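# Slide held gear down onto shaft, meshing with neighbours

## Task

The left hand is already holding a gear a little above the top of a shaft. Lower it onto that shaft until it sits fully at the bottom and level (not tilted relative to the shaft), with its teeth engaged with both adjacent gears. Forcing or wedging it with excessive push counts as failure.

## Robot and tools

Robot: two arms, left_arm carrying a five-finger left hand and right_arm carrying a right hand. Only the left hand matters here: it already grips the gear above the shaft. Base positions in the scene frame: left_arm (-0.071, +0.344, 0), right_arm (+0.037, -0.417, 0), almost unrotated. Scene frame: origin at table-top height midway between the arms, +z up, +x out over the table, left_arm on the +y side. Image left/right does not match arm names.

Hand point: a spot 0.05 m in front of the palm and 0.15 m out from the wrist face. Its +z runs along the straight fingers, +y out of the palm. +x runs across the palm away from the thumb on the right hand, toward the thumb on the left hand. Straight fingers end 0.06 to 0.07 m past the point, their centre lines 0.06 m behind it (-y). A wrist bracket on the little-finger side can bump things, and the wrist can sit below the hand point.

Row layout (used by execute_actions and move): one flat list of 28 numbers, each in [-1, 1], always covering both arms. Order: left_arm dx, dy, dz, rx, ry, rz; left hand thumb_turn, thumb_bend, index, middle, ring, little, force_limit, speed; then the same 14 for right_arm. The six pose numbers are an offset, not a pose: measured from that arm's current Hand target, along that arm's own base axes, with 1.0 meaning 0.6 m or 180 degrees; rx, ry, rz form one rotation vector turning about the Hand target position. Six zeros means hold the Hand target. The finger numbers are absolute targets: -1 open/straight, +1 closed; thumb_turn -1 beside the palm, +1 opposite the fingers. force_limit maps -1 to about 0 N and +1 to 10 N at the fingertip (15 N for the two thumb motors). speed rises from nearly 0 at -1 to full at +0.48 and stays full above. There is no keep-as-is value: to leave a hand unchanged, resend the eight hand numbers of its last executed row; if none was sent yet, send hand_measured then hand_force_limit and hand_speed. Changing the left hand's numbers could release the gear.

execute_actions(actions, cameras): actions is a list of actions; each action is a table of up to 15 rows, one row per 1/30 s, the last row held if the table is short. Every row of an action counts from the Hand target at that action's start, so rows are not chained, but successive actions do add up. Commanded orientation is limited to 32 degrees from the measured one per step. Images return only for an empty actions list or when cameras names them (["all"], [] or names).

move(target, speed, blend, stop_force, zero, blocking, cameras): target is one 28-number row or a list of up to 15 such rows; every row is an offset from the same starting Hand targets, not from the previous row. Paths are straight, end together, and do not avoid obstacles; longest 10 s. speed in m/s, 0.002 to 3.6, default 0.25 (turn rate up to twice that in rad/s). blend in m rounds corners in a list. stop_force in N, 3 to 120, ends an arm's path when its wrist sensor feels that much push against its motion; unreliable while the hand turns, and loose parts may shift without being felt. zero (default true) rezeroes before the move. blocking=false returns after 0.5 s, not allowed with stop_force. Result adds a move: line with done, off_target, moving, held or fault, plus limits=paced (pose clipped) or limits=held.

wait(seconds 0 to 10) lets time pass holding commands. stop brakes a running move. zoom_image(camera, region [x0, y0, x1, y1] in pixels, at most 504 by 504) magnifies the newest image of cam_high, cam_left_wrist or cam_right_wrist (each 672x504). show_instructions shows reference pages. zero_wrist_force(arm) zeroes that arm's wrist sensor. finished_scene(scene, optional, 1) ends it for good.

Results: end_effector_position (m), end_effector_quat_wxyz and velocities in the arm's base frame; Hand target is the last commanded pose after clipping, and the next offsets count from it; the hand often settles a bit short, and resending the gap as an offset fixes that. Joint positions and torques; Wrist force and Wrist torque in end-effector axes (push on a surface reads as force into the arm) plus a peak line. hand_measured, hand_stopped_by (moving, target, force, stalled, fault) and hand_load_n (positive when pushed open) list six motors in row order; a lost grip shows as load falling near 0. MOTOR HOT appears at 70 °C; at 85 °C the arm is braked for a while.

Avoid: an arm stops for 10 s if outside force reaches about 150 N or joint contact torque reaches its limit (135 N m for the big joints, 25.2 N m for wrist joints). Arms are stiff, so aiming even slightly past a firm contact can fault; approach the shaft slowly with small steps and a modest stop_force, and never force the gear. Do not let the arms or hands touch each other, do not drop the gear or knock anything off the table, and expect occasional small pushes on loose objects.

Each tool is called after "Request:" as name(argument=value, ...), one argument or row to a line, values as JSON.

Reference images:

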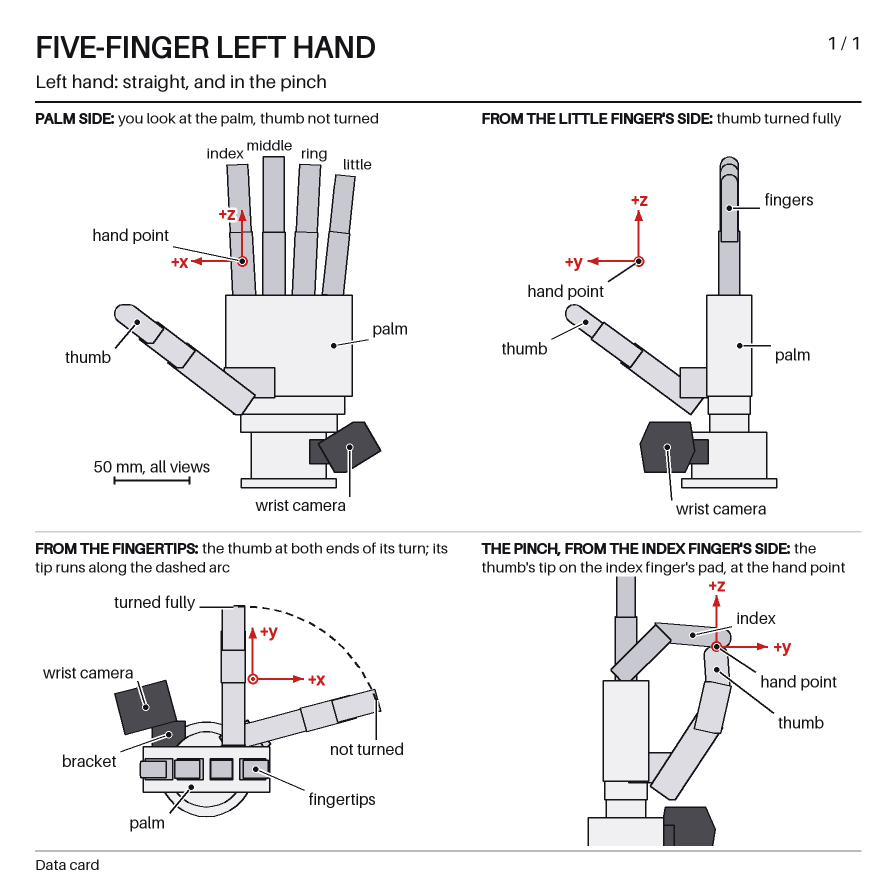

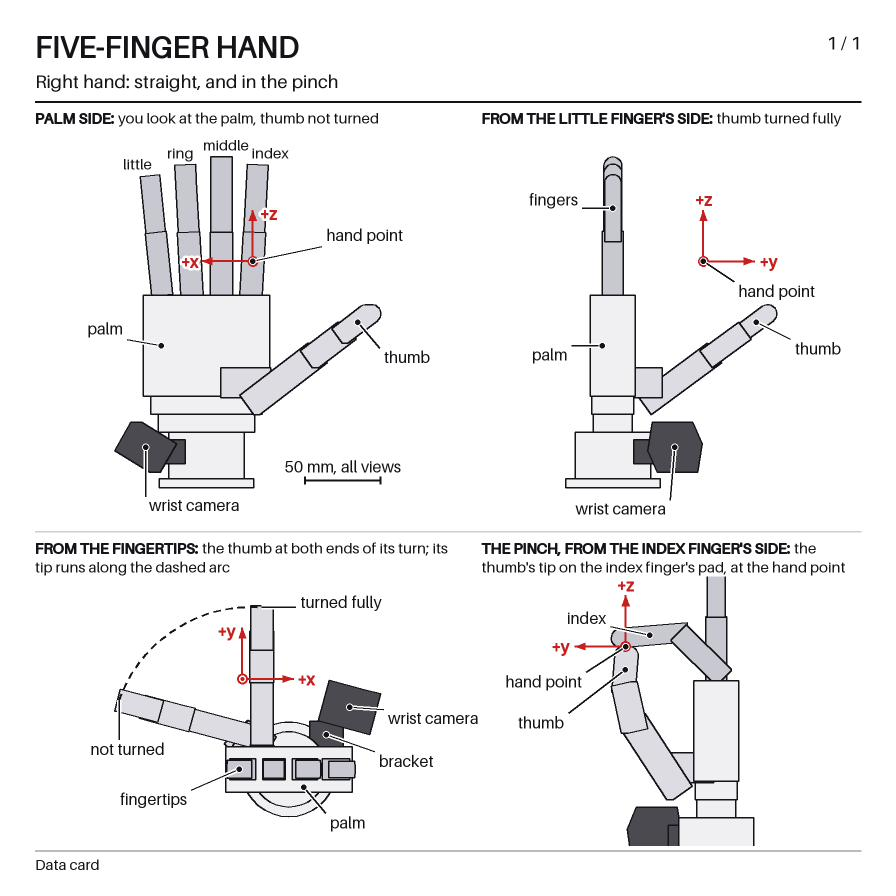

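## Session

Request:
execute_actions(
  actions=[],
)

Scene clock: 0.00 s.
left_arm: end_effector_position=(+0.3960, -0.2267, +0.1644) hand_measured=(+0.922, -0.032, -0.032, -0.040, +1.000, +1.000) hand_load_n=(-0.5, +3.0, +12.0, +9.5, +0.0, +0.0) hand_stopped_by=(target, target, force, force, target, target) hand_force_limit=1.00 hand_speed=-0.90 end_effector_quat_wxyz=(-0.571, +0.786, -0.186, +0.145) | right_arm: end_effector_position=(+0.2703, +0.1221, +0.2094) hand_measured=(-1.000, -1.000, -1.000, -1.000, -1.000, -1.000) hand_load_n=(+0.0, +0.0, +0.0, +0.0, +0.0, +0.0) hand_stopped_by=(target, target, target, target, target, target) hand_force_limit=0.00 hand_speed=-0.80 end_effector_quat_wxyz=(+0.000, +0.000, +1.000, +0.000)
Joint positions: left_arm=[2.427 -1.728 -2.028 -1.582 -3.528 -2.25] | right_arm=[-0.316 -1.723 2.042 1.252 1.571 -1.887]
Joint velocities: within noise
Joint torques (N m): no reading
Motor temperatures (°C): left_arm=[35 28 38 36 43 45] | right_arm=[36 32 28 43 34 38]
Wrist force (N): no reading
Wrist torque (N m): no reading
Wrist force, peak (N): no reading
Hand target: left_arm +0.3960, -0.2267, +0.1644; -0.571, +0.786, -0.186, +0.145 | right_arm +0.2703, +0.1221, +0.2094; +0.000, +0.000, +1.000, +0.000

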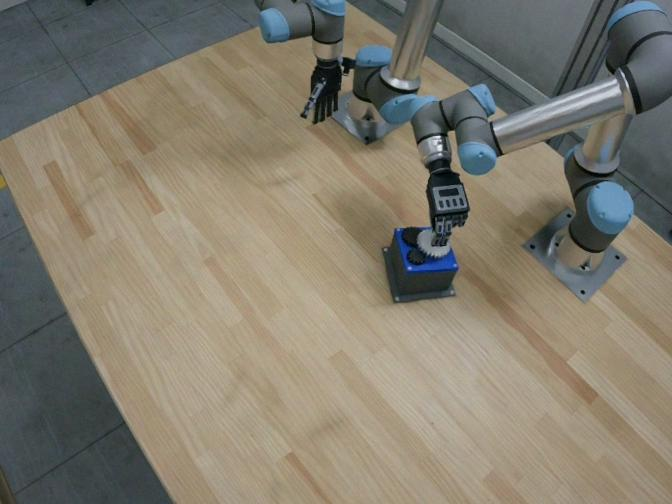

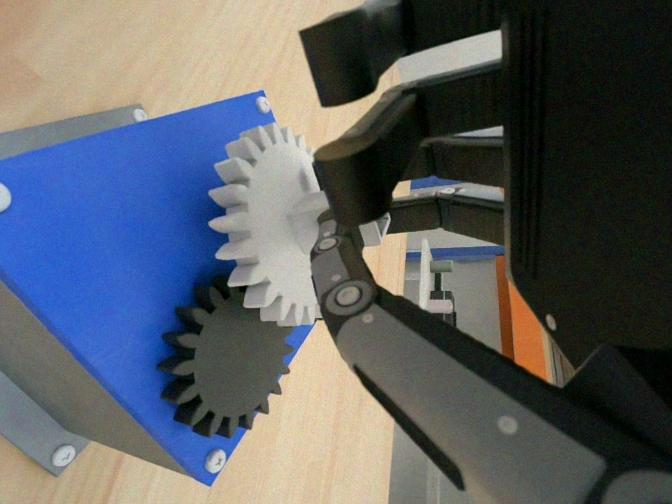

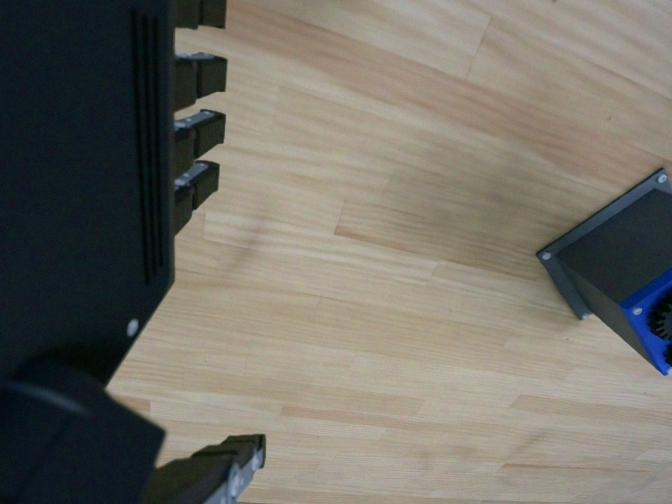

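Request:
zoom_image(
  camera="cam_high",
  region=[370, 200, 490, 310],
)

Request:
zoom_image(
  camera="cam_left_wrist",
  region=[120, 80, 420, 460],
)

Scaled by 4.200.

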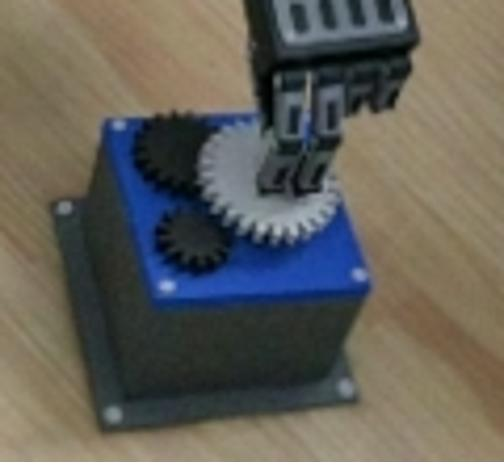

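Scaled by 1.326.

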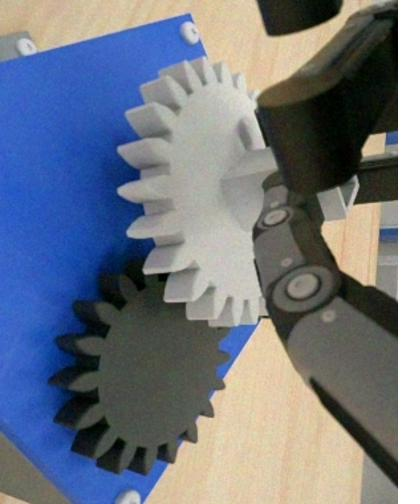

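Request:
zoom_image(
  camera="cam_left_wrist",
  region=[190, 100, 400, 340],
)

Request:
zoom_image(
  camera="cam_left_wrist",
  region=[0, 60, 360, 504],
)

Request:
zoom_image(
  camera="cam_high",
  region=[385, 215, 465, 285],
)

Scaled by 2.100.

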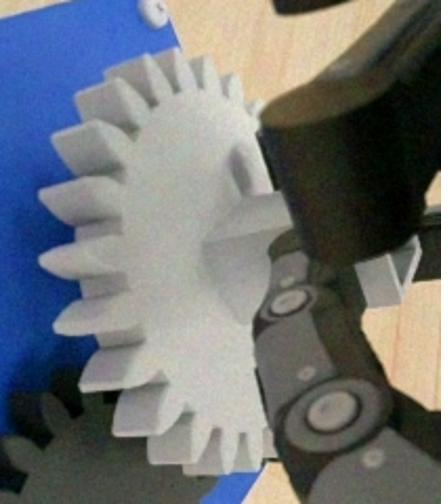

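Scaled by 1.135.

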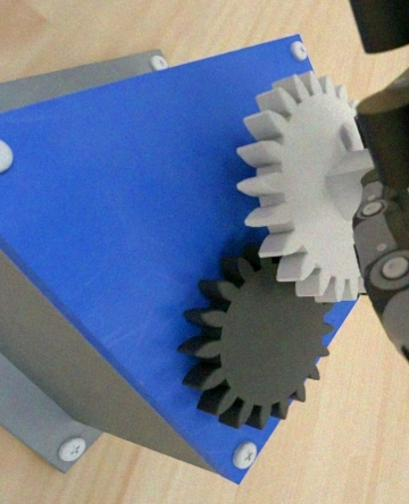

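Scaled by 6.300.

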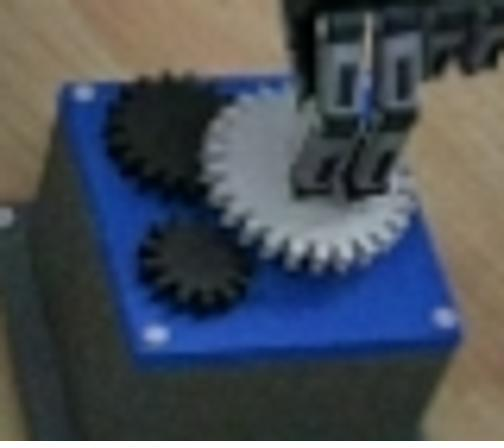

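Request:
move(
  target=[0,0,0.0833,0,0,0,0.922,-0.032,-0.032,-0.040,1,1,1,-0.9,0,0,0,0,0,0,-1,-1,-1,-1,-1,-1,0,-0.8],
  speed=0.1,
  cameras=["all"],
)

Request:
zoom_image(
  camera="cam_left_wrist",
  region=[100, 60, 420, 380],
)

Request:
zoom_image(
  camera="cam_high",
  region=[385, 205, 465, 285],
)

Scene clock: 70.43 s.
left_arm: end_effector_position=(+0.3960, -0.2267, +0.2144) hand_measured=(+0.922, -0.032, -0.034, -0.040, +1.000, +1.000) hand_load_n=(-0.5, +3.0, +11.0, +10.0, +0.0, +0.0) hand_stopped_by=(target, target, force, force, target, target) hand_force_limit=1.00 hand_speed=-0.90 end_effector_quat_wxyz=(-0.571, +0.786, -0.186, +0.145) | right_arm: end_effector_position=(+0.2703, +0.1221, +0.2094) hand_measured=(-1.000, -1.000, -1.000, -1.000, -1.000, -1.000) hand_load_n=(+0.0, +0.0, +0.0, +0.0, +0.0, +0.0) hand_stopped_by=(target, target, target, target, target, target) hand_force_limit=0.00 hand_speed=-0.80 end_effector_quat_wxyz=(+0.000, +0.000, +1.000, +0.000)
Joint positions: left_arm=[2.427 -1.661 -1.956 -1.721 -3.528 -2.25] | right_arm=[-0.316 -1.723 2.042 1.252 1.571 -1.887]
Joint torques (N m): left_arm=[-7.26 30.54 31.86 -0.42 -0.34 -1.91] | right_arm=[0.99 -12.77 -15.36 2.29 -0.02 0.08]
Wrist force (N): left_arm=[-0.6 0.2 0.0] | right_arm=[-0.2 -0.1 0.1]
Wrist torque (N m): left_arm=[0.02 0.09 0.07] | right_arm=[-0.04 0.03 -0.02]
Wrist force, peak (N): left_arm=[-0.1 1.2 0.3] | right_arm=[-0.1 0.3 0.5]
Hand target: left_arm +0.3960, -0.2267, +0.2144; -0.571, +0.786, -0.186, +0.145 | right_arm +0.2703, +0.1221, +0.2094; +0.000, +0.000, +1.000, +0.000
Off the commanded pose: left_arm 0.000 m, 0 deg | right_arm 0.000 m, 0 deg.
move: done

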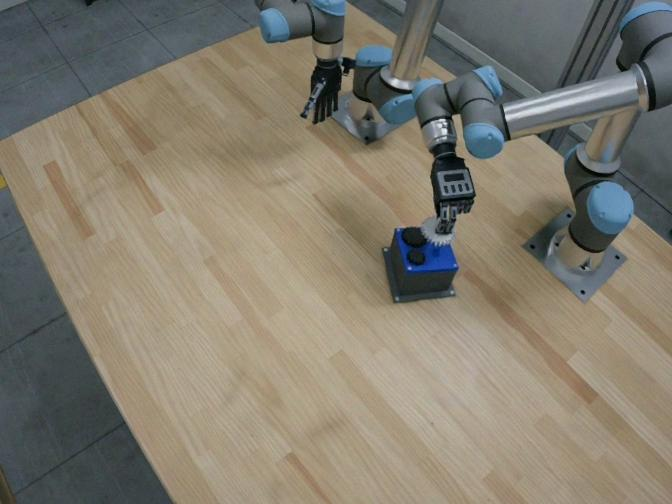

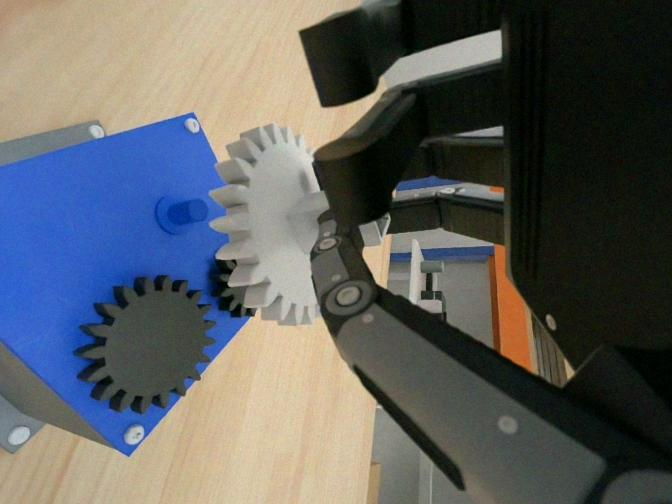

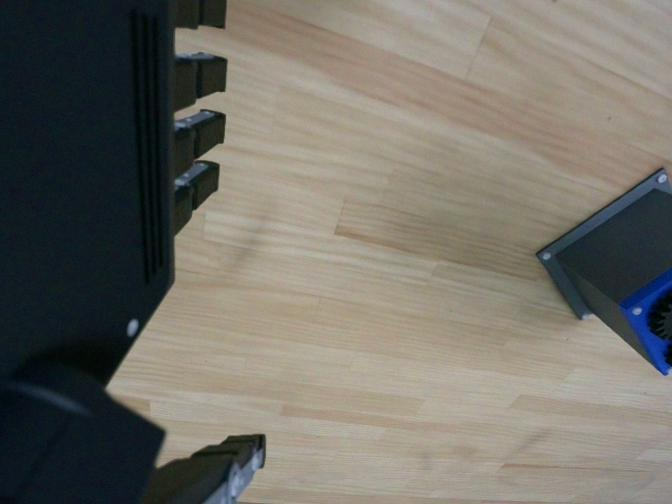

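Scaled by 1.575.

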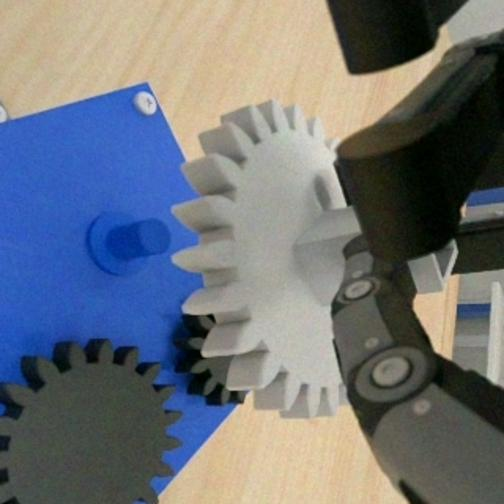

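Scaled by 6.300.

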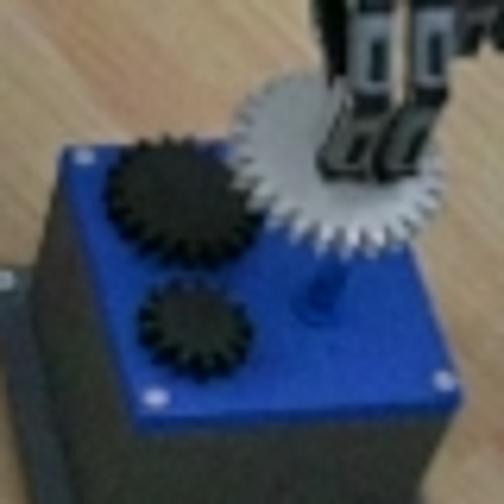

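Request:
zoom_image(
  camera="cam_left_wrist",
  region=[200, 115, 340, 225],
)

Request:
zoom_image(
  camera="cam_left_wrist",
  region=[200, 220, 340, 330],
)

Request:
zoom_image(
  camera="cam_left_wrist",
  region=[60, 180, 260, 430],
)

Scaled by 3.600.

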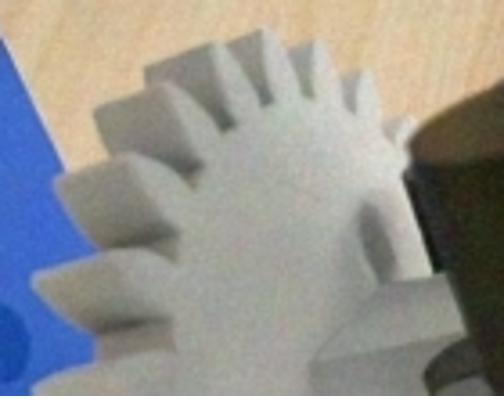

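Scaled by 3.600.

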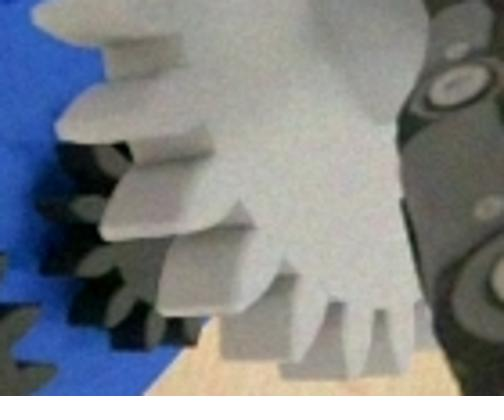

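Scaled by 2.016.

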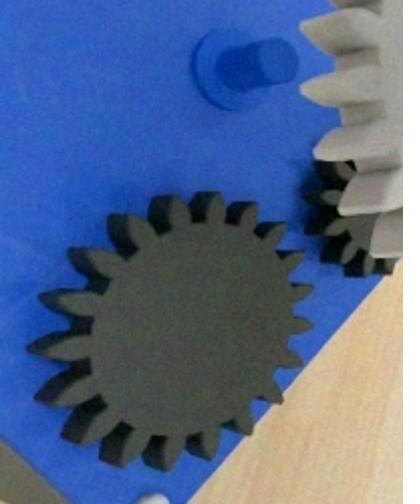

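Request:
move(
  target=[0.0666667,0,0,0,0,0,0.922,-0.032,-0.032,-0.040,1,1,1,-0.9,0,0,0,0,0,0,-1,-1,-1,-1,-1,-1,0,-0.8],
  speed=0.1,
  cameras=["cam_left_wrist","cam_high"],
)

Request:
zoom_image(
  camera="cam_left_wrist",
  region=[0, 40, 250, 240],
)

Request:
zoom_image(
  camera="cam_left_wrist",
  region=[0, 240, 250, 440],
)

Request:
zoom_image(
  camera="cam_high",
  region=[385, 205, 465, 285],
)

Scene clock: 246.67 s.
left_arm: end_effector_position=(+0.4361, -0.2268, +0.2145) hand_measured=(+0.922, -0.032, -0.034, -0.040, +1.000, +1.000) hand_load_n=(-0.5, +3.0, +11.0, +9.5, +0.0, +0.0) hand_stopped_by=(target, target, force, force, target, target) hand_force_limit=1.00 hand_speed=-0.90 end_effector_quat_wxyz=(-0.571, +0.786, -0.186, +0.145) | right_arm: end_effector_position=(+0.2703, +0.1221, +0.2094) hand_measured=(-1.000, -1.000, -1.000, -1.000, -1.000, -1.000) hand_load_n=(+0.0, +0.0, +0.0, +0.0, +0.0, +0.0) hand_stopped_by=(target, target, target, target, target, target) hand_force_limit=0.00 hand_speed=-0.80 end_effector_quat_wxyz=(+0.000, +0.000, +1.000, +0.000)
Joint positions: left_arm=[2.48 -1.712 -1.926 -1.586 -3.499 -2.127] | right_arm=[-0.316 -1.723 2.042 1.252 1.571 -1.887]
Joint torques (N m): left_arm=[8.13 19.34 8.13 4.01 2.81 2.7] | right_arm=[0.22 -12.09 -15.16 2.46 -0.22 0.04]
Wrist force (N): left_arm=[0.0 0.4 0.2] | right_arm=[0.0 -0.1 0.3]
Wrist torque (N m): left_arm=[0.03 0.00 -0.13] | right_arm=[-0.03 -0.01 0.00]
Wrist force, peak (N): left_arm=[-0.9 0.4 -0.5] | right_arm=[0.2 -0.4 0.4]
Hand target: left_arm +0.4360, -0.2267, +0.2144; -0.571, +0.786, -0.186, +0.145 | right_arm +0.2703, +0.1221, +0.2094; +0.000, +0.000, +1.000, +0.000
Off the commanded pose: left_arm 0.000 m, 0 deg | right_arm 0.000 m, 0 deg.
move: done
Images, in order (width x height): cam_high 672x504, cam_left_wrist 672x504.

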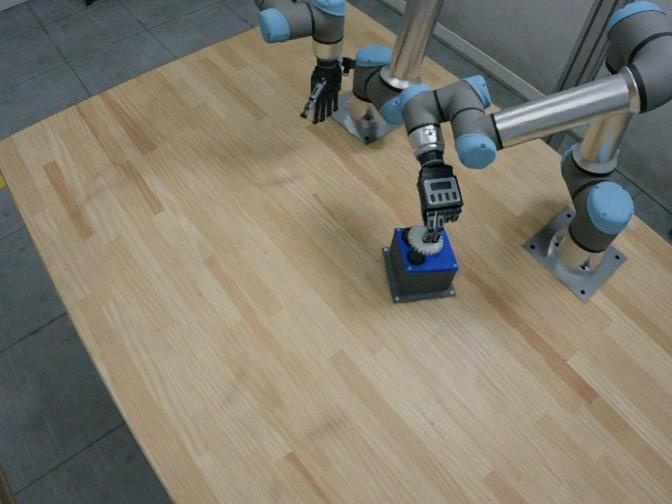

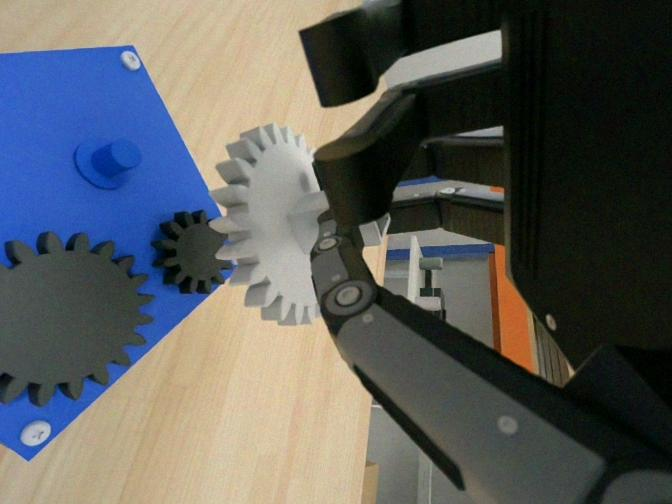

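Scaled by 2.016.

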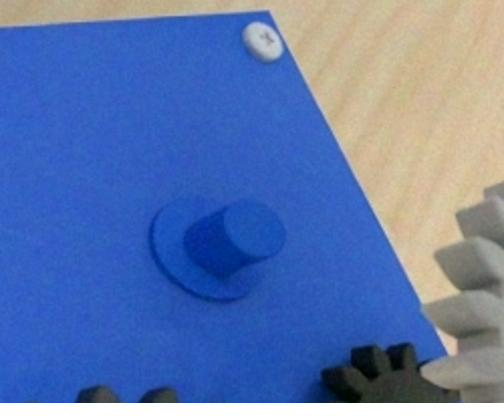

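Scaled by 2.016.

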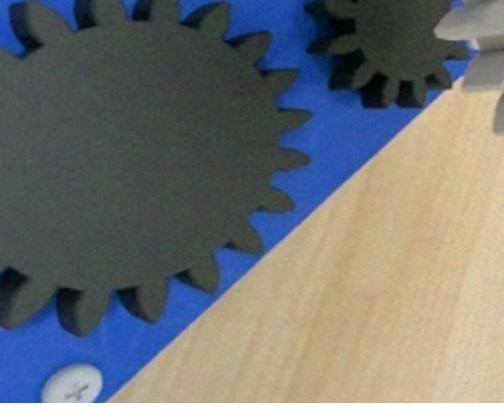

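Scaled by 6.300.

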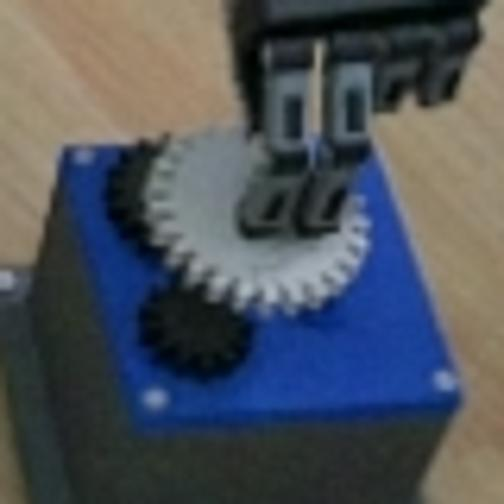

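Request:
move(
  target=[-0.069,0.0222,-0.05,0,0,0,0.922,-0.032,-0.032,-0.040,1,1,1,-0.9,0.325,0.5193,-0.0867,0.2151,0.0679,0.1864,-1,-1,-1,-1,-1,-1,0,-0.8],
  speed=0.2,
  cameras=["all"],
)

Scene clock: 377.83 s.
left_arm: end_effector_position=(+0.3946, -0.2134, +0.1844) hand_measured=(+0.922, -0.032, -0.034, -0.040, +1.000, +1.000) hand_load_n=(-0.5, +3.0, +10.5, +10.0, +0.0, -0.5) hand_stopped_by=(target, target, force, force, target, target) hand_force_limit=1.00 hand_speed=-0.90 end_effector_quat_wxyz=(-0.571, +0.786, -0.186, +0.145) | right_arm: end_effector_position=(+0.4653, +0.4337, +0.1574) hand_measured=(-1.000, -1.000, -1.000, -1.000, -1.000, -1.000) hand_load_n=(+0.0, +0.0, +0.0, +0.0, +0.0, +0.0) hand_stopped_by=(target, target, target, target, target, target) hand_force_limit=0.00 hand_speed=-0.80 end_effector_quat_wxyz=(-0.103, -0.283, +0.896, +0.326)
Joint positions: left_arm=[2.447 -1.672 -2.043 -1.582 -3.516 -2.205] | right_arm=[0.196 -0.685 1.085 1.497 0.942 -2.093]
Joint torques (N m): left_arm=[-7.79 28.97 6.48 0.6 -0.41 -1.95] | right_arm=[11.53 -40.75 -27.45 4.58 -3.06 -1.88]
Wrist force (N): left_arm=[-0.2 0.5 0.0] | right_arm=[-0.5 -0.6 0.3]
Wrist torque (N m): left_arm=[0.07 0.02 0.09] | right_arm=[0.00 0.07 0.00]
Wrist force, peak (N): left_arm=[-0.4 0.7 -0.3] | right_arm=[-1.1 -0.6 0.9]
Hand target: left_arm +0.3946, -0.2134, +0.1844; -0.571, +0.786, -0.186, +0.145 | right_arm +0.4653, +0.4337, +0.1574; -0.103, -0.283, +0.896, +0.326
Off the commanded pose: left_arm 0.000 m, 0 deg | right_arm 0.000 m, 0 deg.
move: done

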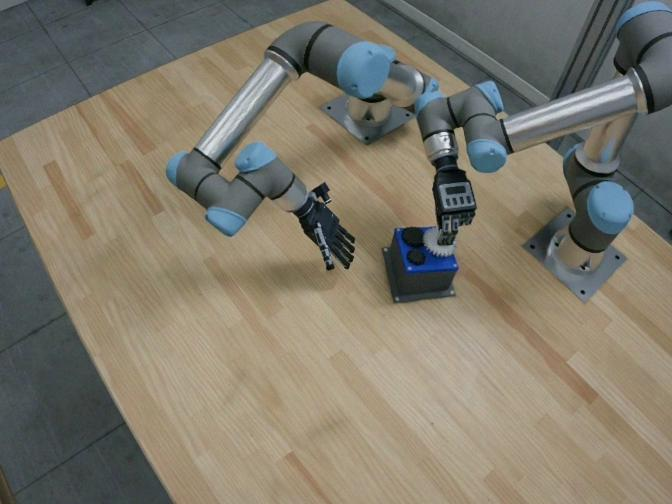

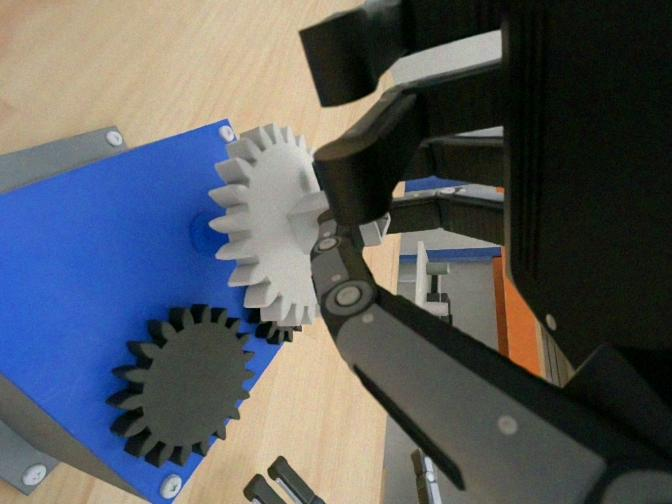

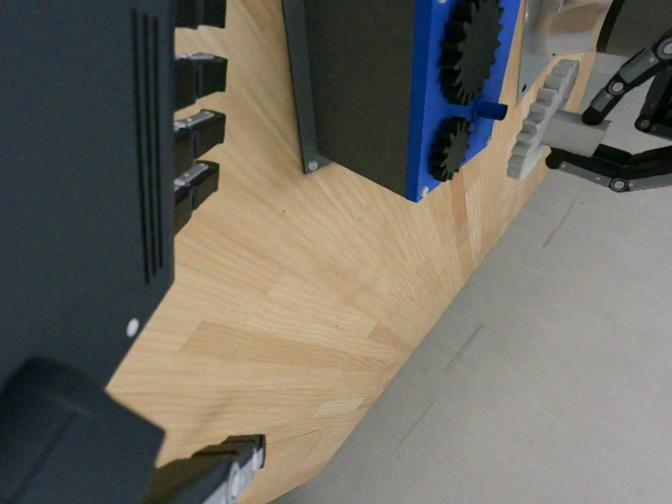

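Request:
zoom_image(
  camera="cam_right_wrist",
  region=[400, 0, 672, 210],
)

Request:
zoom_image(
  camera="cam_right_wrist",
  region=[490, 40, 630, 190],
)

Request:
zoom_image(
  camera="cam_high",
  region=[385, 205, 465, 285],
)

Scaled by 1.853.

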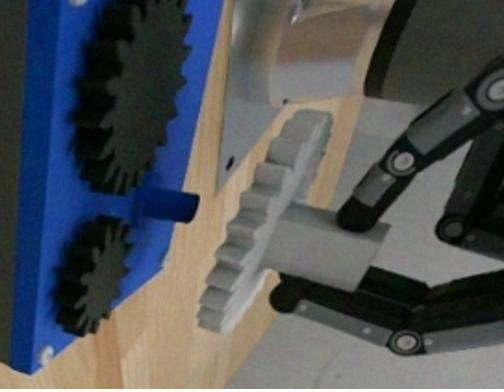

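Scaled by 3.360.

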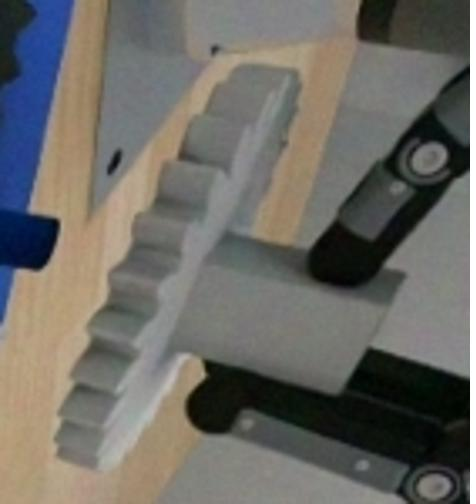

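Scaled by 6.300.

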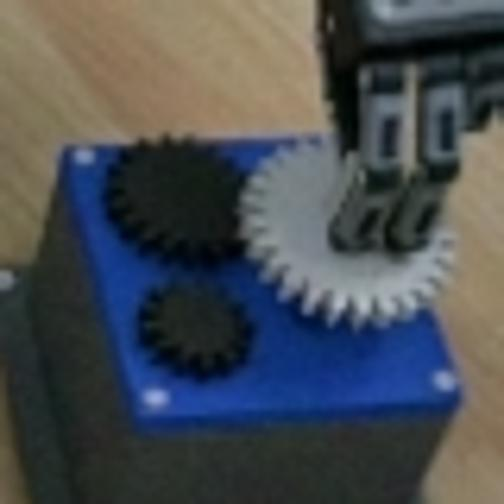

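Request:
zoom_image(
  camera="cam_right_wrist",
  region=[460, 85, 520, 130],
)

Request:
zoom_image(
  camera="cam_right_wrist",
  region=[535, 95, 625, 165],
)

Request:
zoom_image(
  camera="cam_right_wrist",
  region=[290, 100, 460, 220],
)

Scaled by 8.400.

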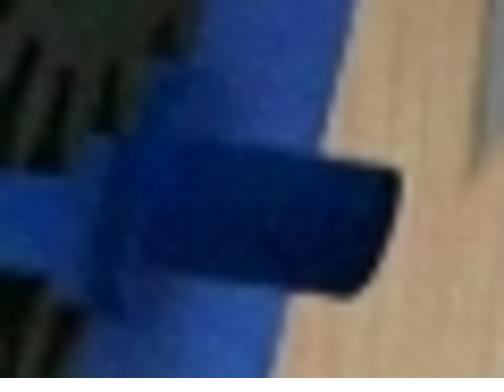

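Scaled by 5.600.

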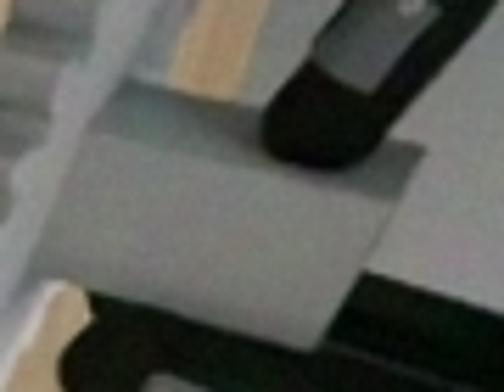

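Scaled by 2.965.

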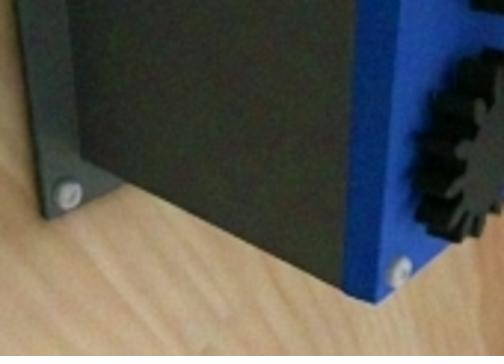

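Request:
move(
  target=[0,0,0.041667,0,0,0,0.922,-0.032,-0.032,-0.040,1,1,1,-0.9,0,0,0,0,0,0,-1,-1,-1,-1,-1,-1,0,-0.8],
  speed=0.1,
  cameras=["cam_right_wrist"],
)

Request:
zoom_image(
  camera="cam_right_wrist",
  region=[532, 40, 672, 190],
)

Request:
zoom_image(
  camera="cam_right_wrist",
  region=[582, 95, 672, 165],
)

Request:
move(
  target=[0.0666667,0,-0.041667,0,0,0,0.922,-0.032,-0.032,-0.040,1,1,1,-0.9,0,0,0,0,0,0,-1,-1,-1,-1,-1,-1,0,-0.8],
  speed=0.1,
  cameras=["cam_right_wrist"],
)

Request:
zoom_image(
  camera="cam_right_wrist",
  region=[490, 40, 672, 240],
)

Request:
zoom_image(
  camera="cam_right_wrist",
  region=[380, 0, 540, 210],
)

Scene clock: 493.97 s.
left_arm: end_effector_position=(+0.3946, -0.2134, +0.2094) hand_measured=(+0.922, -0.032, -0.034, -0.040, +1.000, +1.000) hand_load_n=(-0.5, +3.0, +11.0, +10.0, +0.0, +0.0) hand_stopped_by=(target, target, force, force, target, target) hand_force_limit=1.00 hand_speed=-0.90 end_effector_quat_wxyz=(-0.571, +0.786, -0.186, +0.145) | right_arm: end_effector_position=(+0.4653, +0.4337, +0.1574) hand_measured=(-1.000, -1.000, -1.000, -1.000, -1.000, -1.000) hand_load_n=(+0.0, +0.0, +0.0, +0.0, +0.0, +0.0) hand_stopped_by=(target, target, target, target, target, target) hand_force_limit=0.00 hand_speed=-0.80 end_effector_quat_wxyz=(-0.103, -0.283, +0.896, +0.326)
Joint positions: left_arm=[2.447 -1.638 -2.006 -1.653 -3.516 -2.205] | right_arm=[0.196 -0.685 1.085 1.497 0.942 -2.093]
Joint torques (N m): left_arm=[0.3 28.98 32.26 -0.25 1.31 -2.07] | right_arm=[11.22 -40.92 -27.03 4.6 -2.83 -1.88]
Wrist force (N): left_arm=[-0.4 0.2 -0.2] | right_arm=[-0.3 -0.5 0.2]
Wrist torque (N m): left_arm=[0.03 0.05 0.08] | right_arm=[0.03 0.05 0.01]
Wrist force, peak (N): left_arm=[-0.2 1.0 -0.2] | right_arm=[-0.4 -0.8 0.2]
Hand target: left_arm +0.3946, -0.2134, +0.2094; -0.571, +0.786, -0.186, +0.145 | right_arm +0.4653, +0.4337, +0.1574; -0.103, -0.283, +0.896, +0.326
Off the commanded pose: left_arm 0.000 m, 0 deg | right_arm 0.000 m, 0 deg.
move: done
Images, in order (width x height): cam_right_wrist 672x504.

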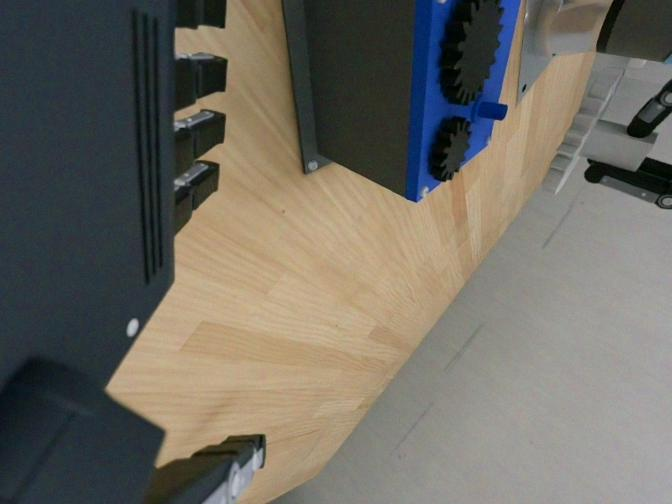

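Scaled by 3.360.

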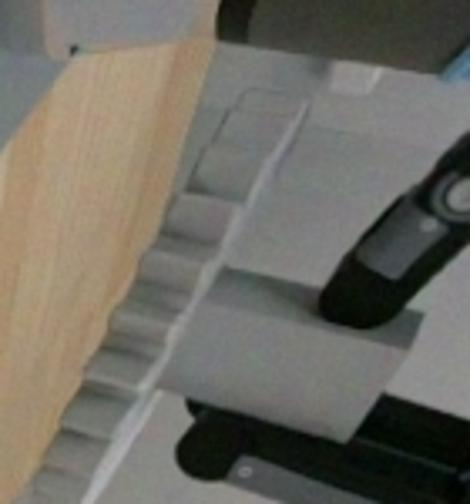

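Scaled by 5.600.

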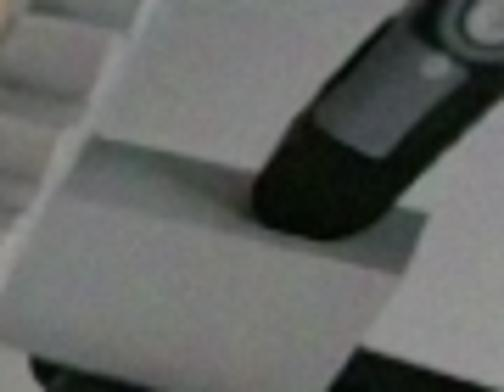

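Scene clock: 495.07 s.
left_arm: end_effector_position=(+0.4346, -0.2134, +0.1844) hand_measured=(+0.922, -0.032, -0.034, -0.040, +1.000, +1.000) hand_load_n=(-0.5, +3.0, +11.0, +10.0, +0.0, +0.0) hand_stopped_by=(target, target, force, force, target, target) hand_force_limit=1.00 hand_speed=-0.90 end_effector_quat_wxyz=(-0.571, +0.786, -0.186, +0.145) | right_arm: end_effector_position=(+0.4653, +0.4337, +0.1574) hand_measured=(-1.000, -1.000, -1.000, -1.000, -1.000, -1.000) hand_load_n=(+0.0, +0.0, +0.0, +0.0, +0.0, +0.0) hand_stopped_by=(target, target, target, target, target, target) hand_force_limit=0.00 hand_speed=-0.80 end_effector_quat_wxyz=(-0.103, -0.283, +0.896, +0.326)
Joint positions: left_arm=[2.5 -1.727 -2.011 -1.439 -3.49 -2.076] | right_arm=[0.196 -0.685 1.085 1.497 0.942 -2.093]
Joint torques (N m): left_arm=[9.49 19.06 6.57 4 2.86 2.74] | right_arm=[11.7 -40.17 -27.33 4.39 -2.73 -1.88]
Wrist force (N): left_arm=[-0.1 0.6 0.0] | right_arm=[-0.6 -0.6 0.1]
Wrist torque (N m): left_arm=[0.09 0.01 -0.14] | right_arm=[0.02 0.10 0.00]
Wrist force, peak (N): left_arm=[-0.9 -0.2 -0.5] | right_arm=[-0.3 -0.7 0.4]
Hand target: left_arm +0.4346, -0.2134, +0.1844; -0.571, +0.786, -0.186, +0.145 | right_arm +0.4653, +0.4337, +0.1574; -0.103, -0.283, +0.896, +0.326
Off the commanded pose: left_arm 0.000 m, 0 deg | right_arm 0.000 m, 0 deg.
move: done
Images, in order (width x height): cam_right_wrist 672x504.

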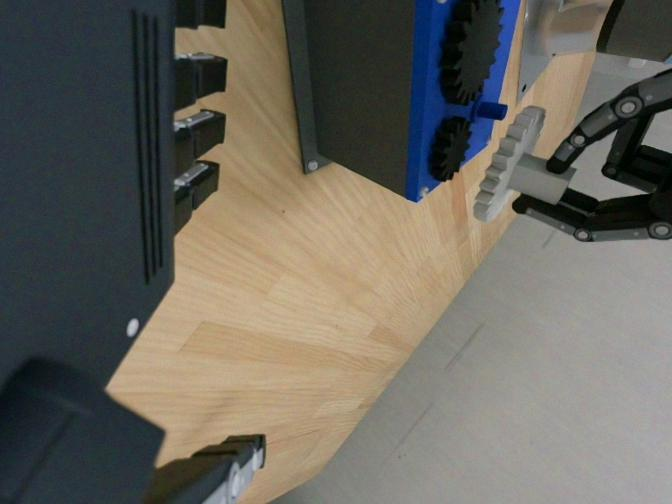

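Scaled by 2.520.

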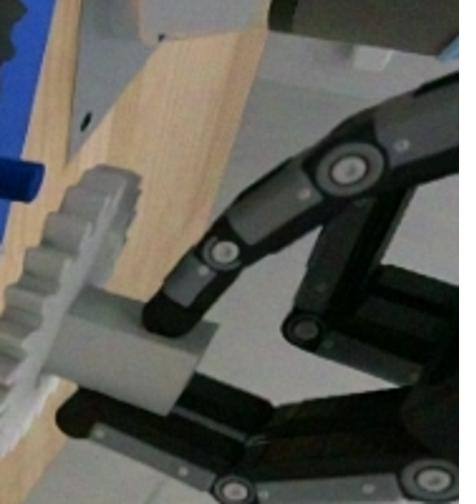

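Scaled by 2.400.

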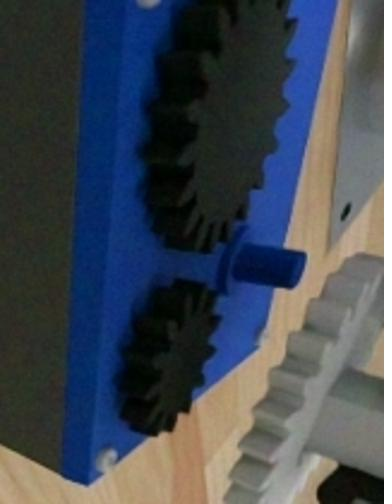

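Request:
zoom_image(
  camera="cam_right_wrist",
  region=[400, 0, 530, 110],
)

Request:
zoom_image(
  camera="cam_right_wrist",
  region=[400, 100, 530, 210],
)

Request:
zoom_image(
  camera="cam_right_wrist",
  region=[280, 0, 420, 110],
)

Scaled by 3.877.

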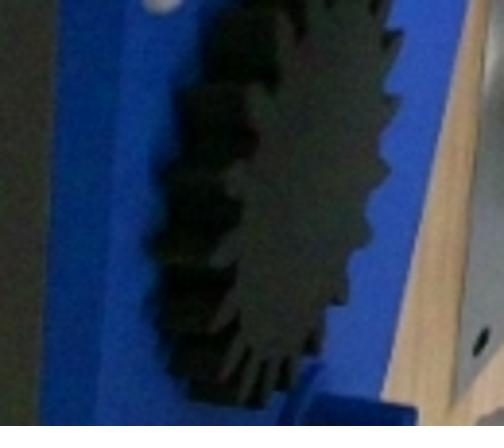

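Scaled by 3.877.

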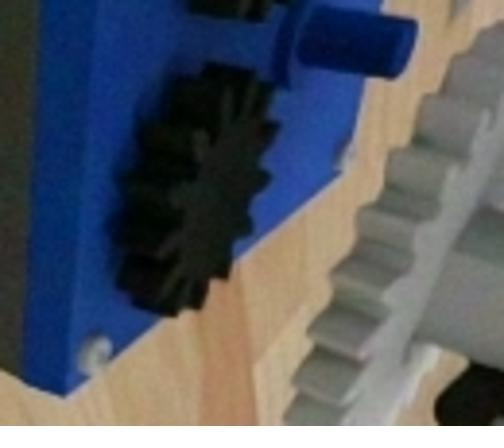

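Scaled by 3.600.

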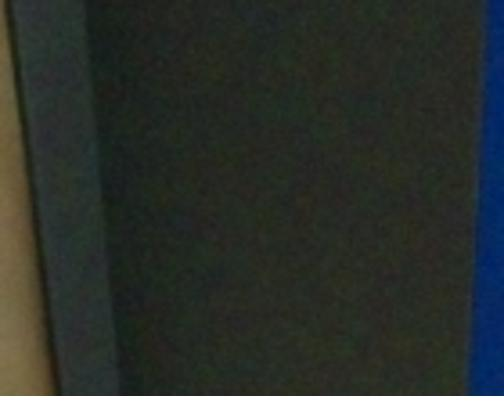

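Request:
move(
  target=[-0.0695,-0.0053,0,0.0337,-0.018,0,0.922,-0.032,-0.032,-0.040,1,1,1,-0.9,0,0,0,0,0,0,-1,-1,-1,-1,-1,-1,0,-0.8],
  speed=0.1,
  cameras=["all"],
)

Request:
zoom_image(
  camera="cam_right_wrist",
  region=[460, 50, 640, 190],
)

Request:
zoom_image(
  camera="cam_right_wrist",
  region=[530, 90, 620, 165],
)

Request:
zoom_image(
  camera="cam_left_wrist",
  region=[130, 110, 340, 340],
)

Scene clock: 695.73 s.
left_arm: end_effector_position=(+0.3929, -0.2166, +0.1844) hand_measured=(+0.922, -0.032, -0.034, -0.040, +1.000, +1.000) hand_load_n=(-0.5, +3.0, +11.0, +9.5, +0.0, +0.0) hand_stopped_by=(target, target, force, force, target, target) hand_force_limit=1.00 hand_speed=-0.90 end_effector_quat_wxyz=(-0.617, +0.750, -0.177, +0.157) | right_arm: end_effector_position=(+0.4653, +0.4337, +0.1574) hand_measured=(-1.000, -1.000, -1.000, -1.000, -1.000, -1.000) hand_load_n=(+0.0, +0.0, +0.0, +0.0, +0.0, +0.0) hand_stopped_by=(target, target, target, target, target, target) hand_force_limit=0.00 hand_speed=-0.80 end_effector_quat_wxyz=(-0.103, -0.283, +0.896, +0.326)
Joint positions: left_arm=[2.409 -1.744 -1.968 -1.912 -3.456 -2.524] | right_arm=[0.196 -0.685 1.085 1.497 0.942 -2.093]
Joint torques (N m): left_arm=[-7.5 19 29.56 -0.88 -0.69 -1.91] | right_arm=[11 -40.19 -26.98 4.44 -2.12 -1.82]
Wrist force (N): left_arm=[-0.4 0.5 -0.2] | right_arm=[-0.4 -0.4 0.2]
Wrist torque (N m): left_arm=[0.03 0.02 0.08] | right_arm=[0.05 0.06 0.01]
Wrist force, peak (N): left_arm=[-0.8 0.4 -0.4] | right_arm=[-0.6 -0.7 0.5]
Hand target: left_arm +0.3929, -0.2166, +0.1844; -0.617, +0.750, -0.177, +0.157 | right_arm +0.4653, +0.4337, +0.1574; -0.103, -0.283, +0.896, +0.326
Off the commanded pose: left_arm 0.000 m, 0 deg | right_arm 0.000 m, 0 deg.
move: done

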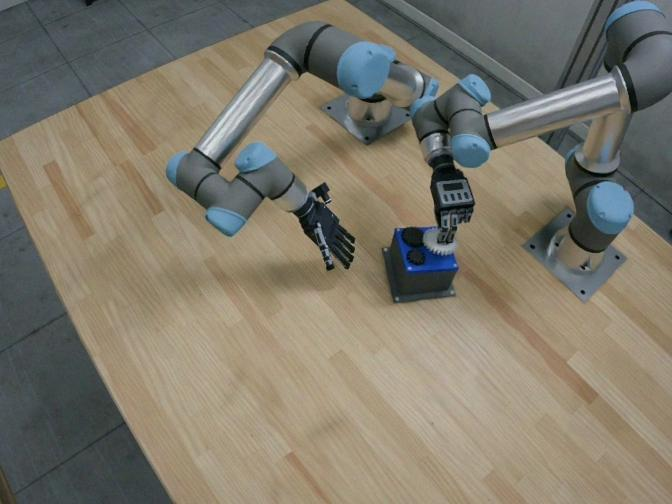

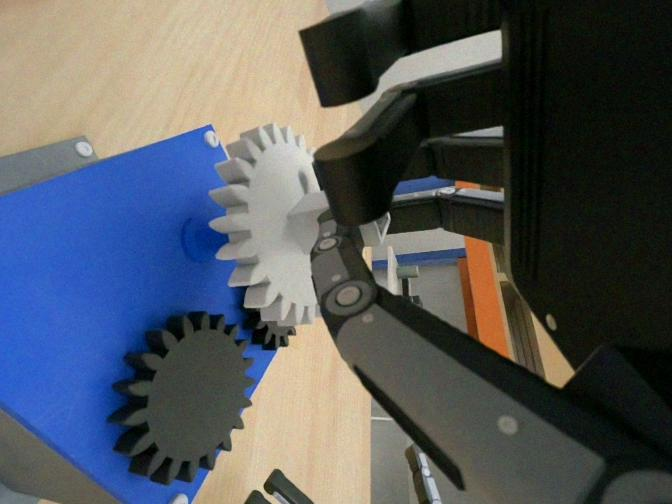

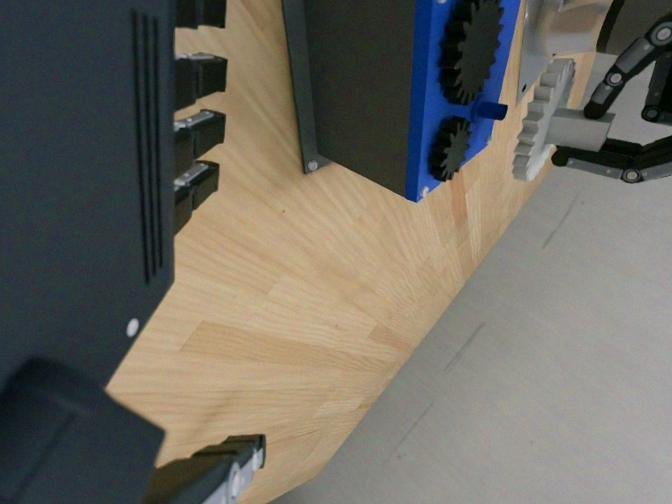

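Scaled by 2.800.

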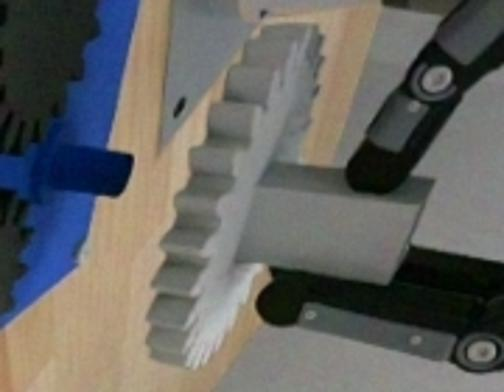

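Scaled by 5.600.

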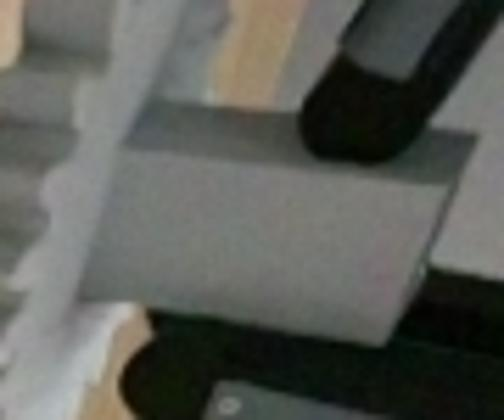

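Scaled by 2.191.

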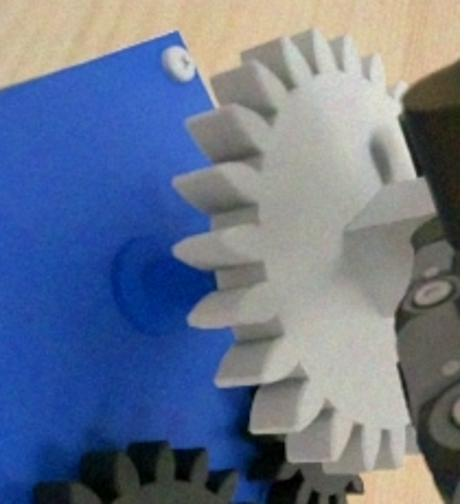

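Request:
zoom_image(
  camera="cam_right_wrist",
  region=[470, 95, 515, 125],
)

Request:
zoom_image(
  camera="cam_right_wrist",
  region=[540, 100, 620, 155],
)

Scaled by 11.200.

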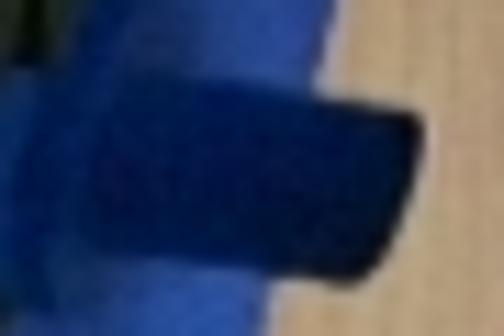

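Scaled by 6.300.

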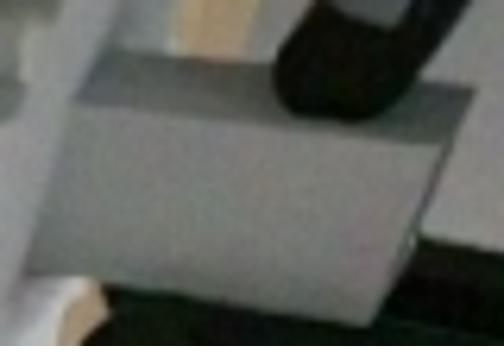

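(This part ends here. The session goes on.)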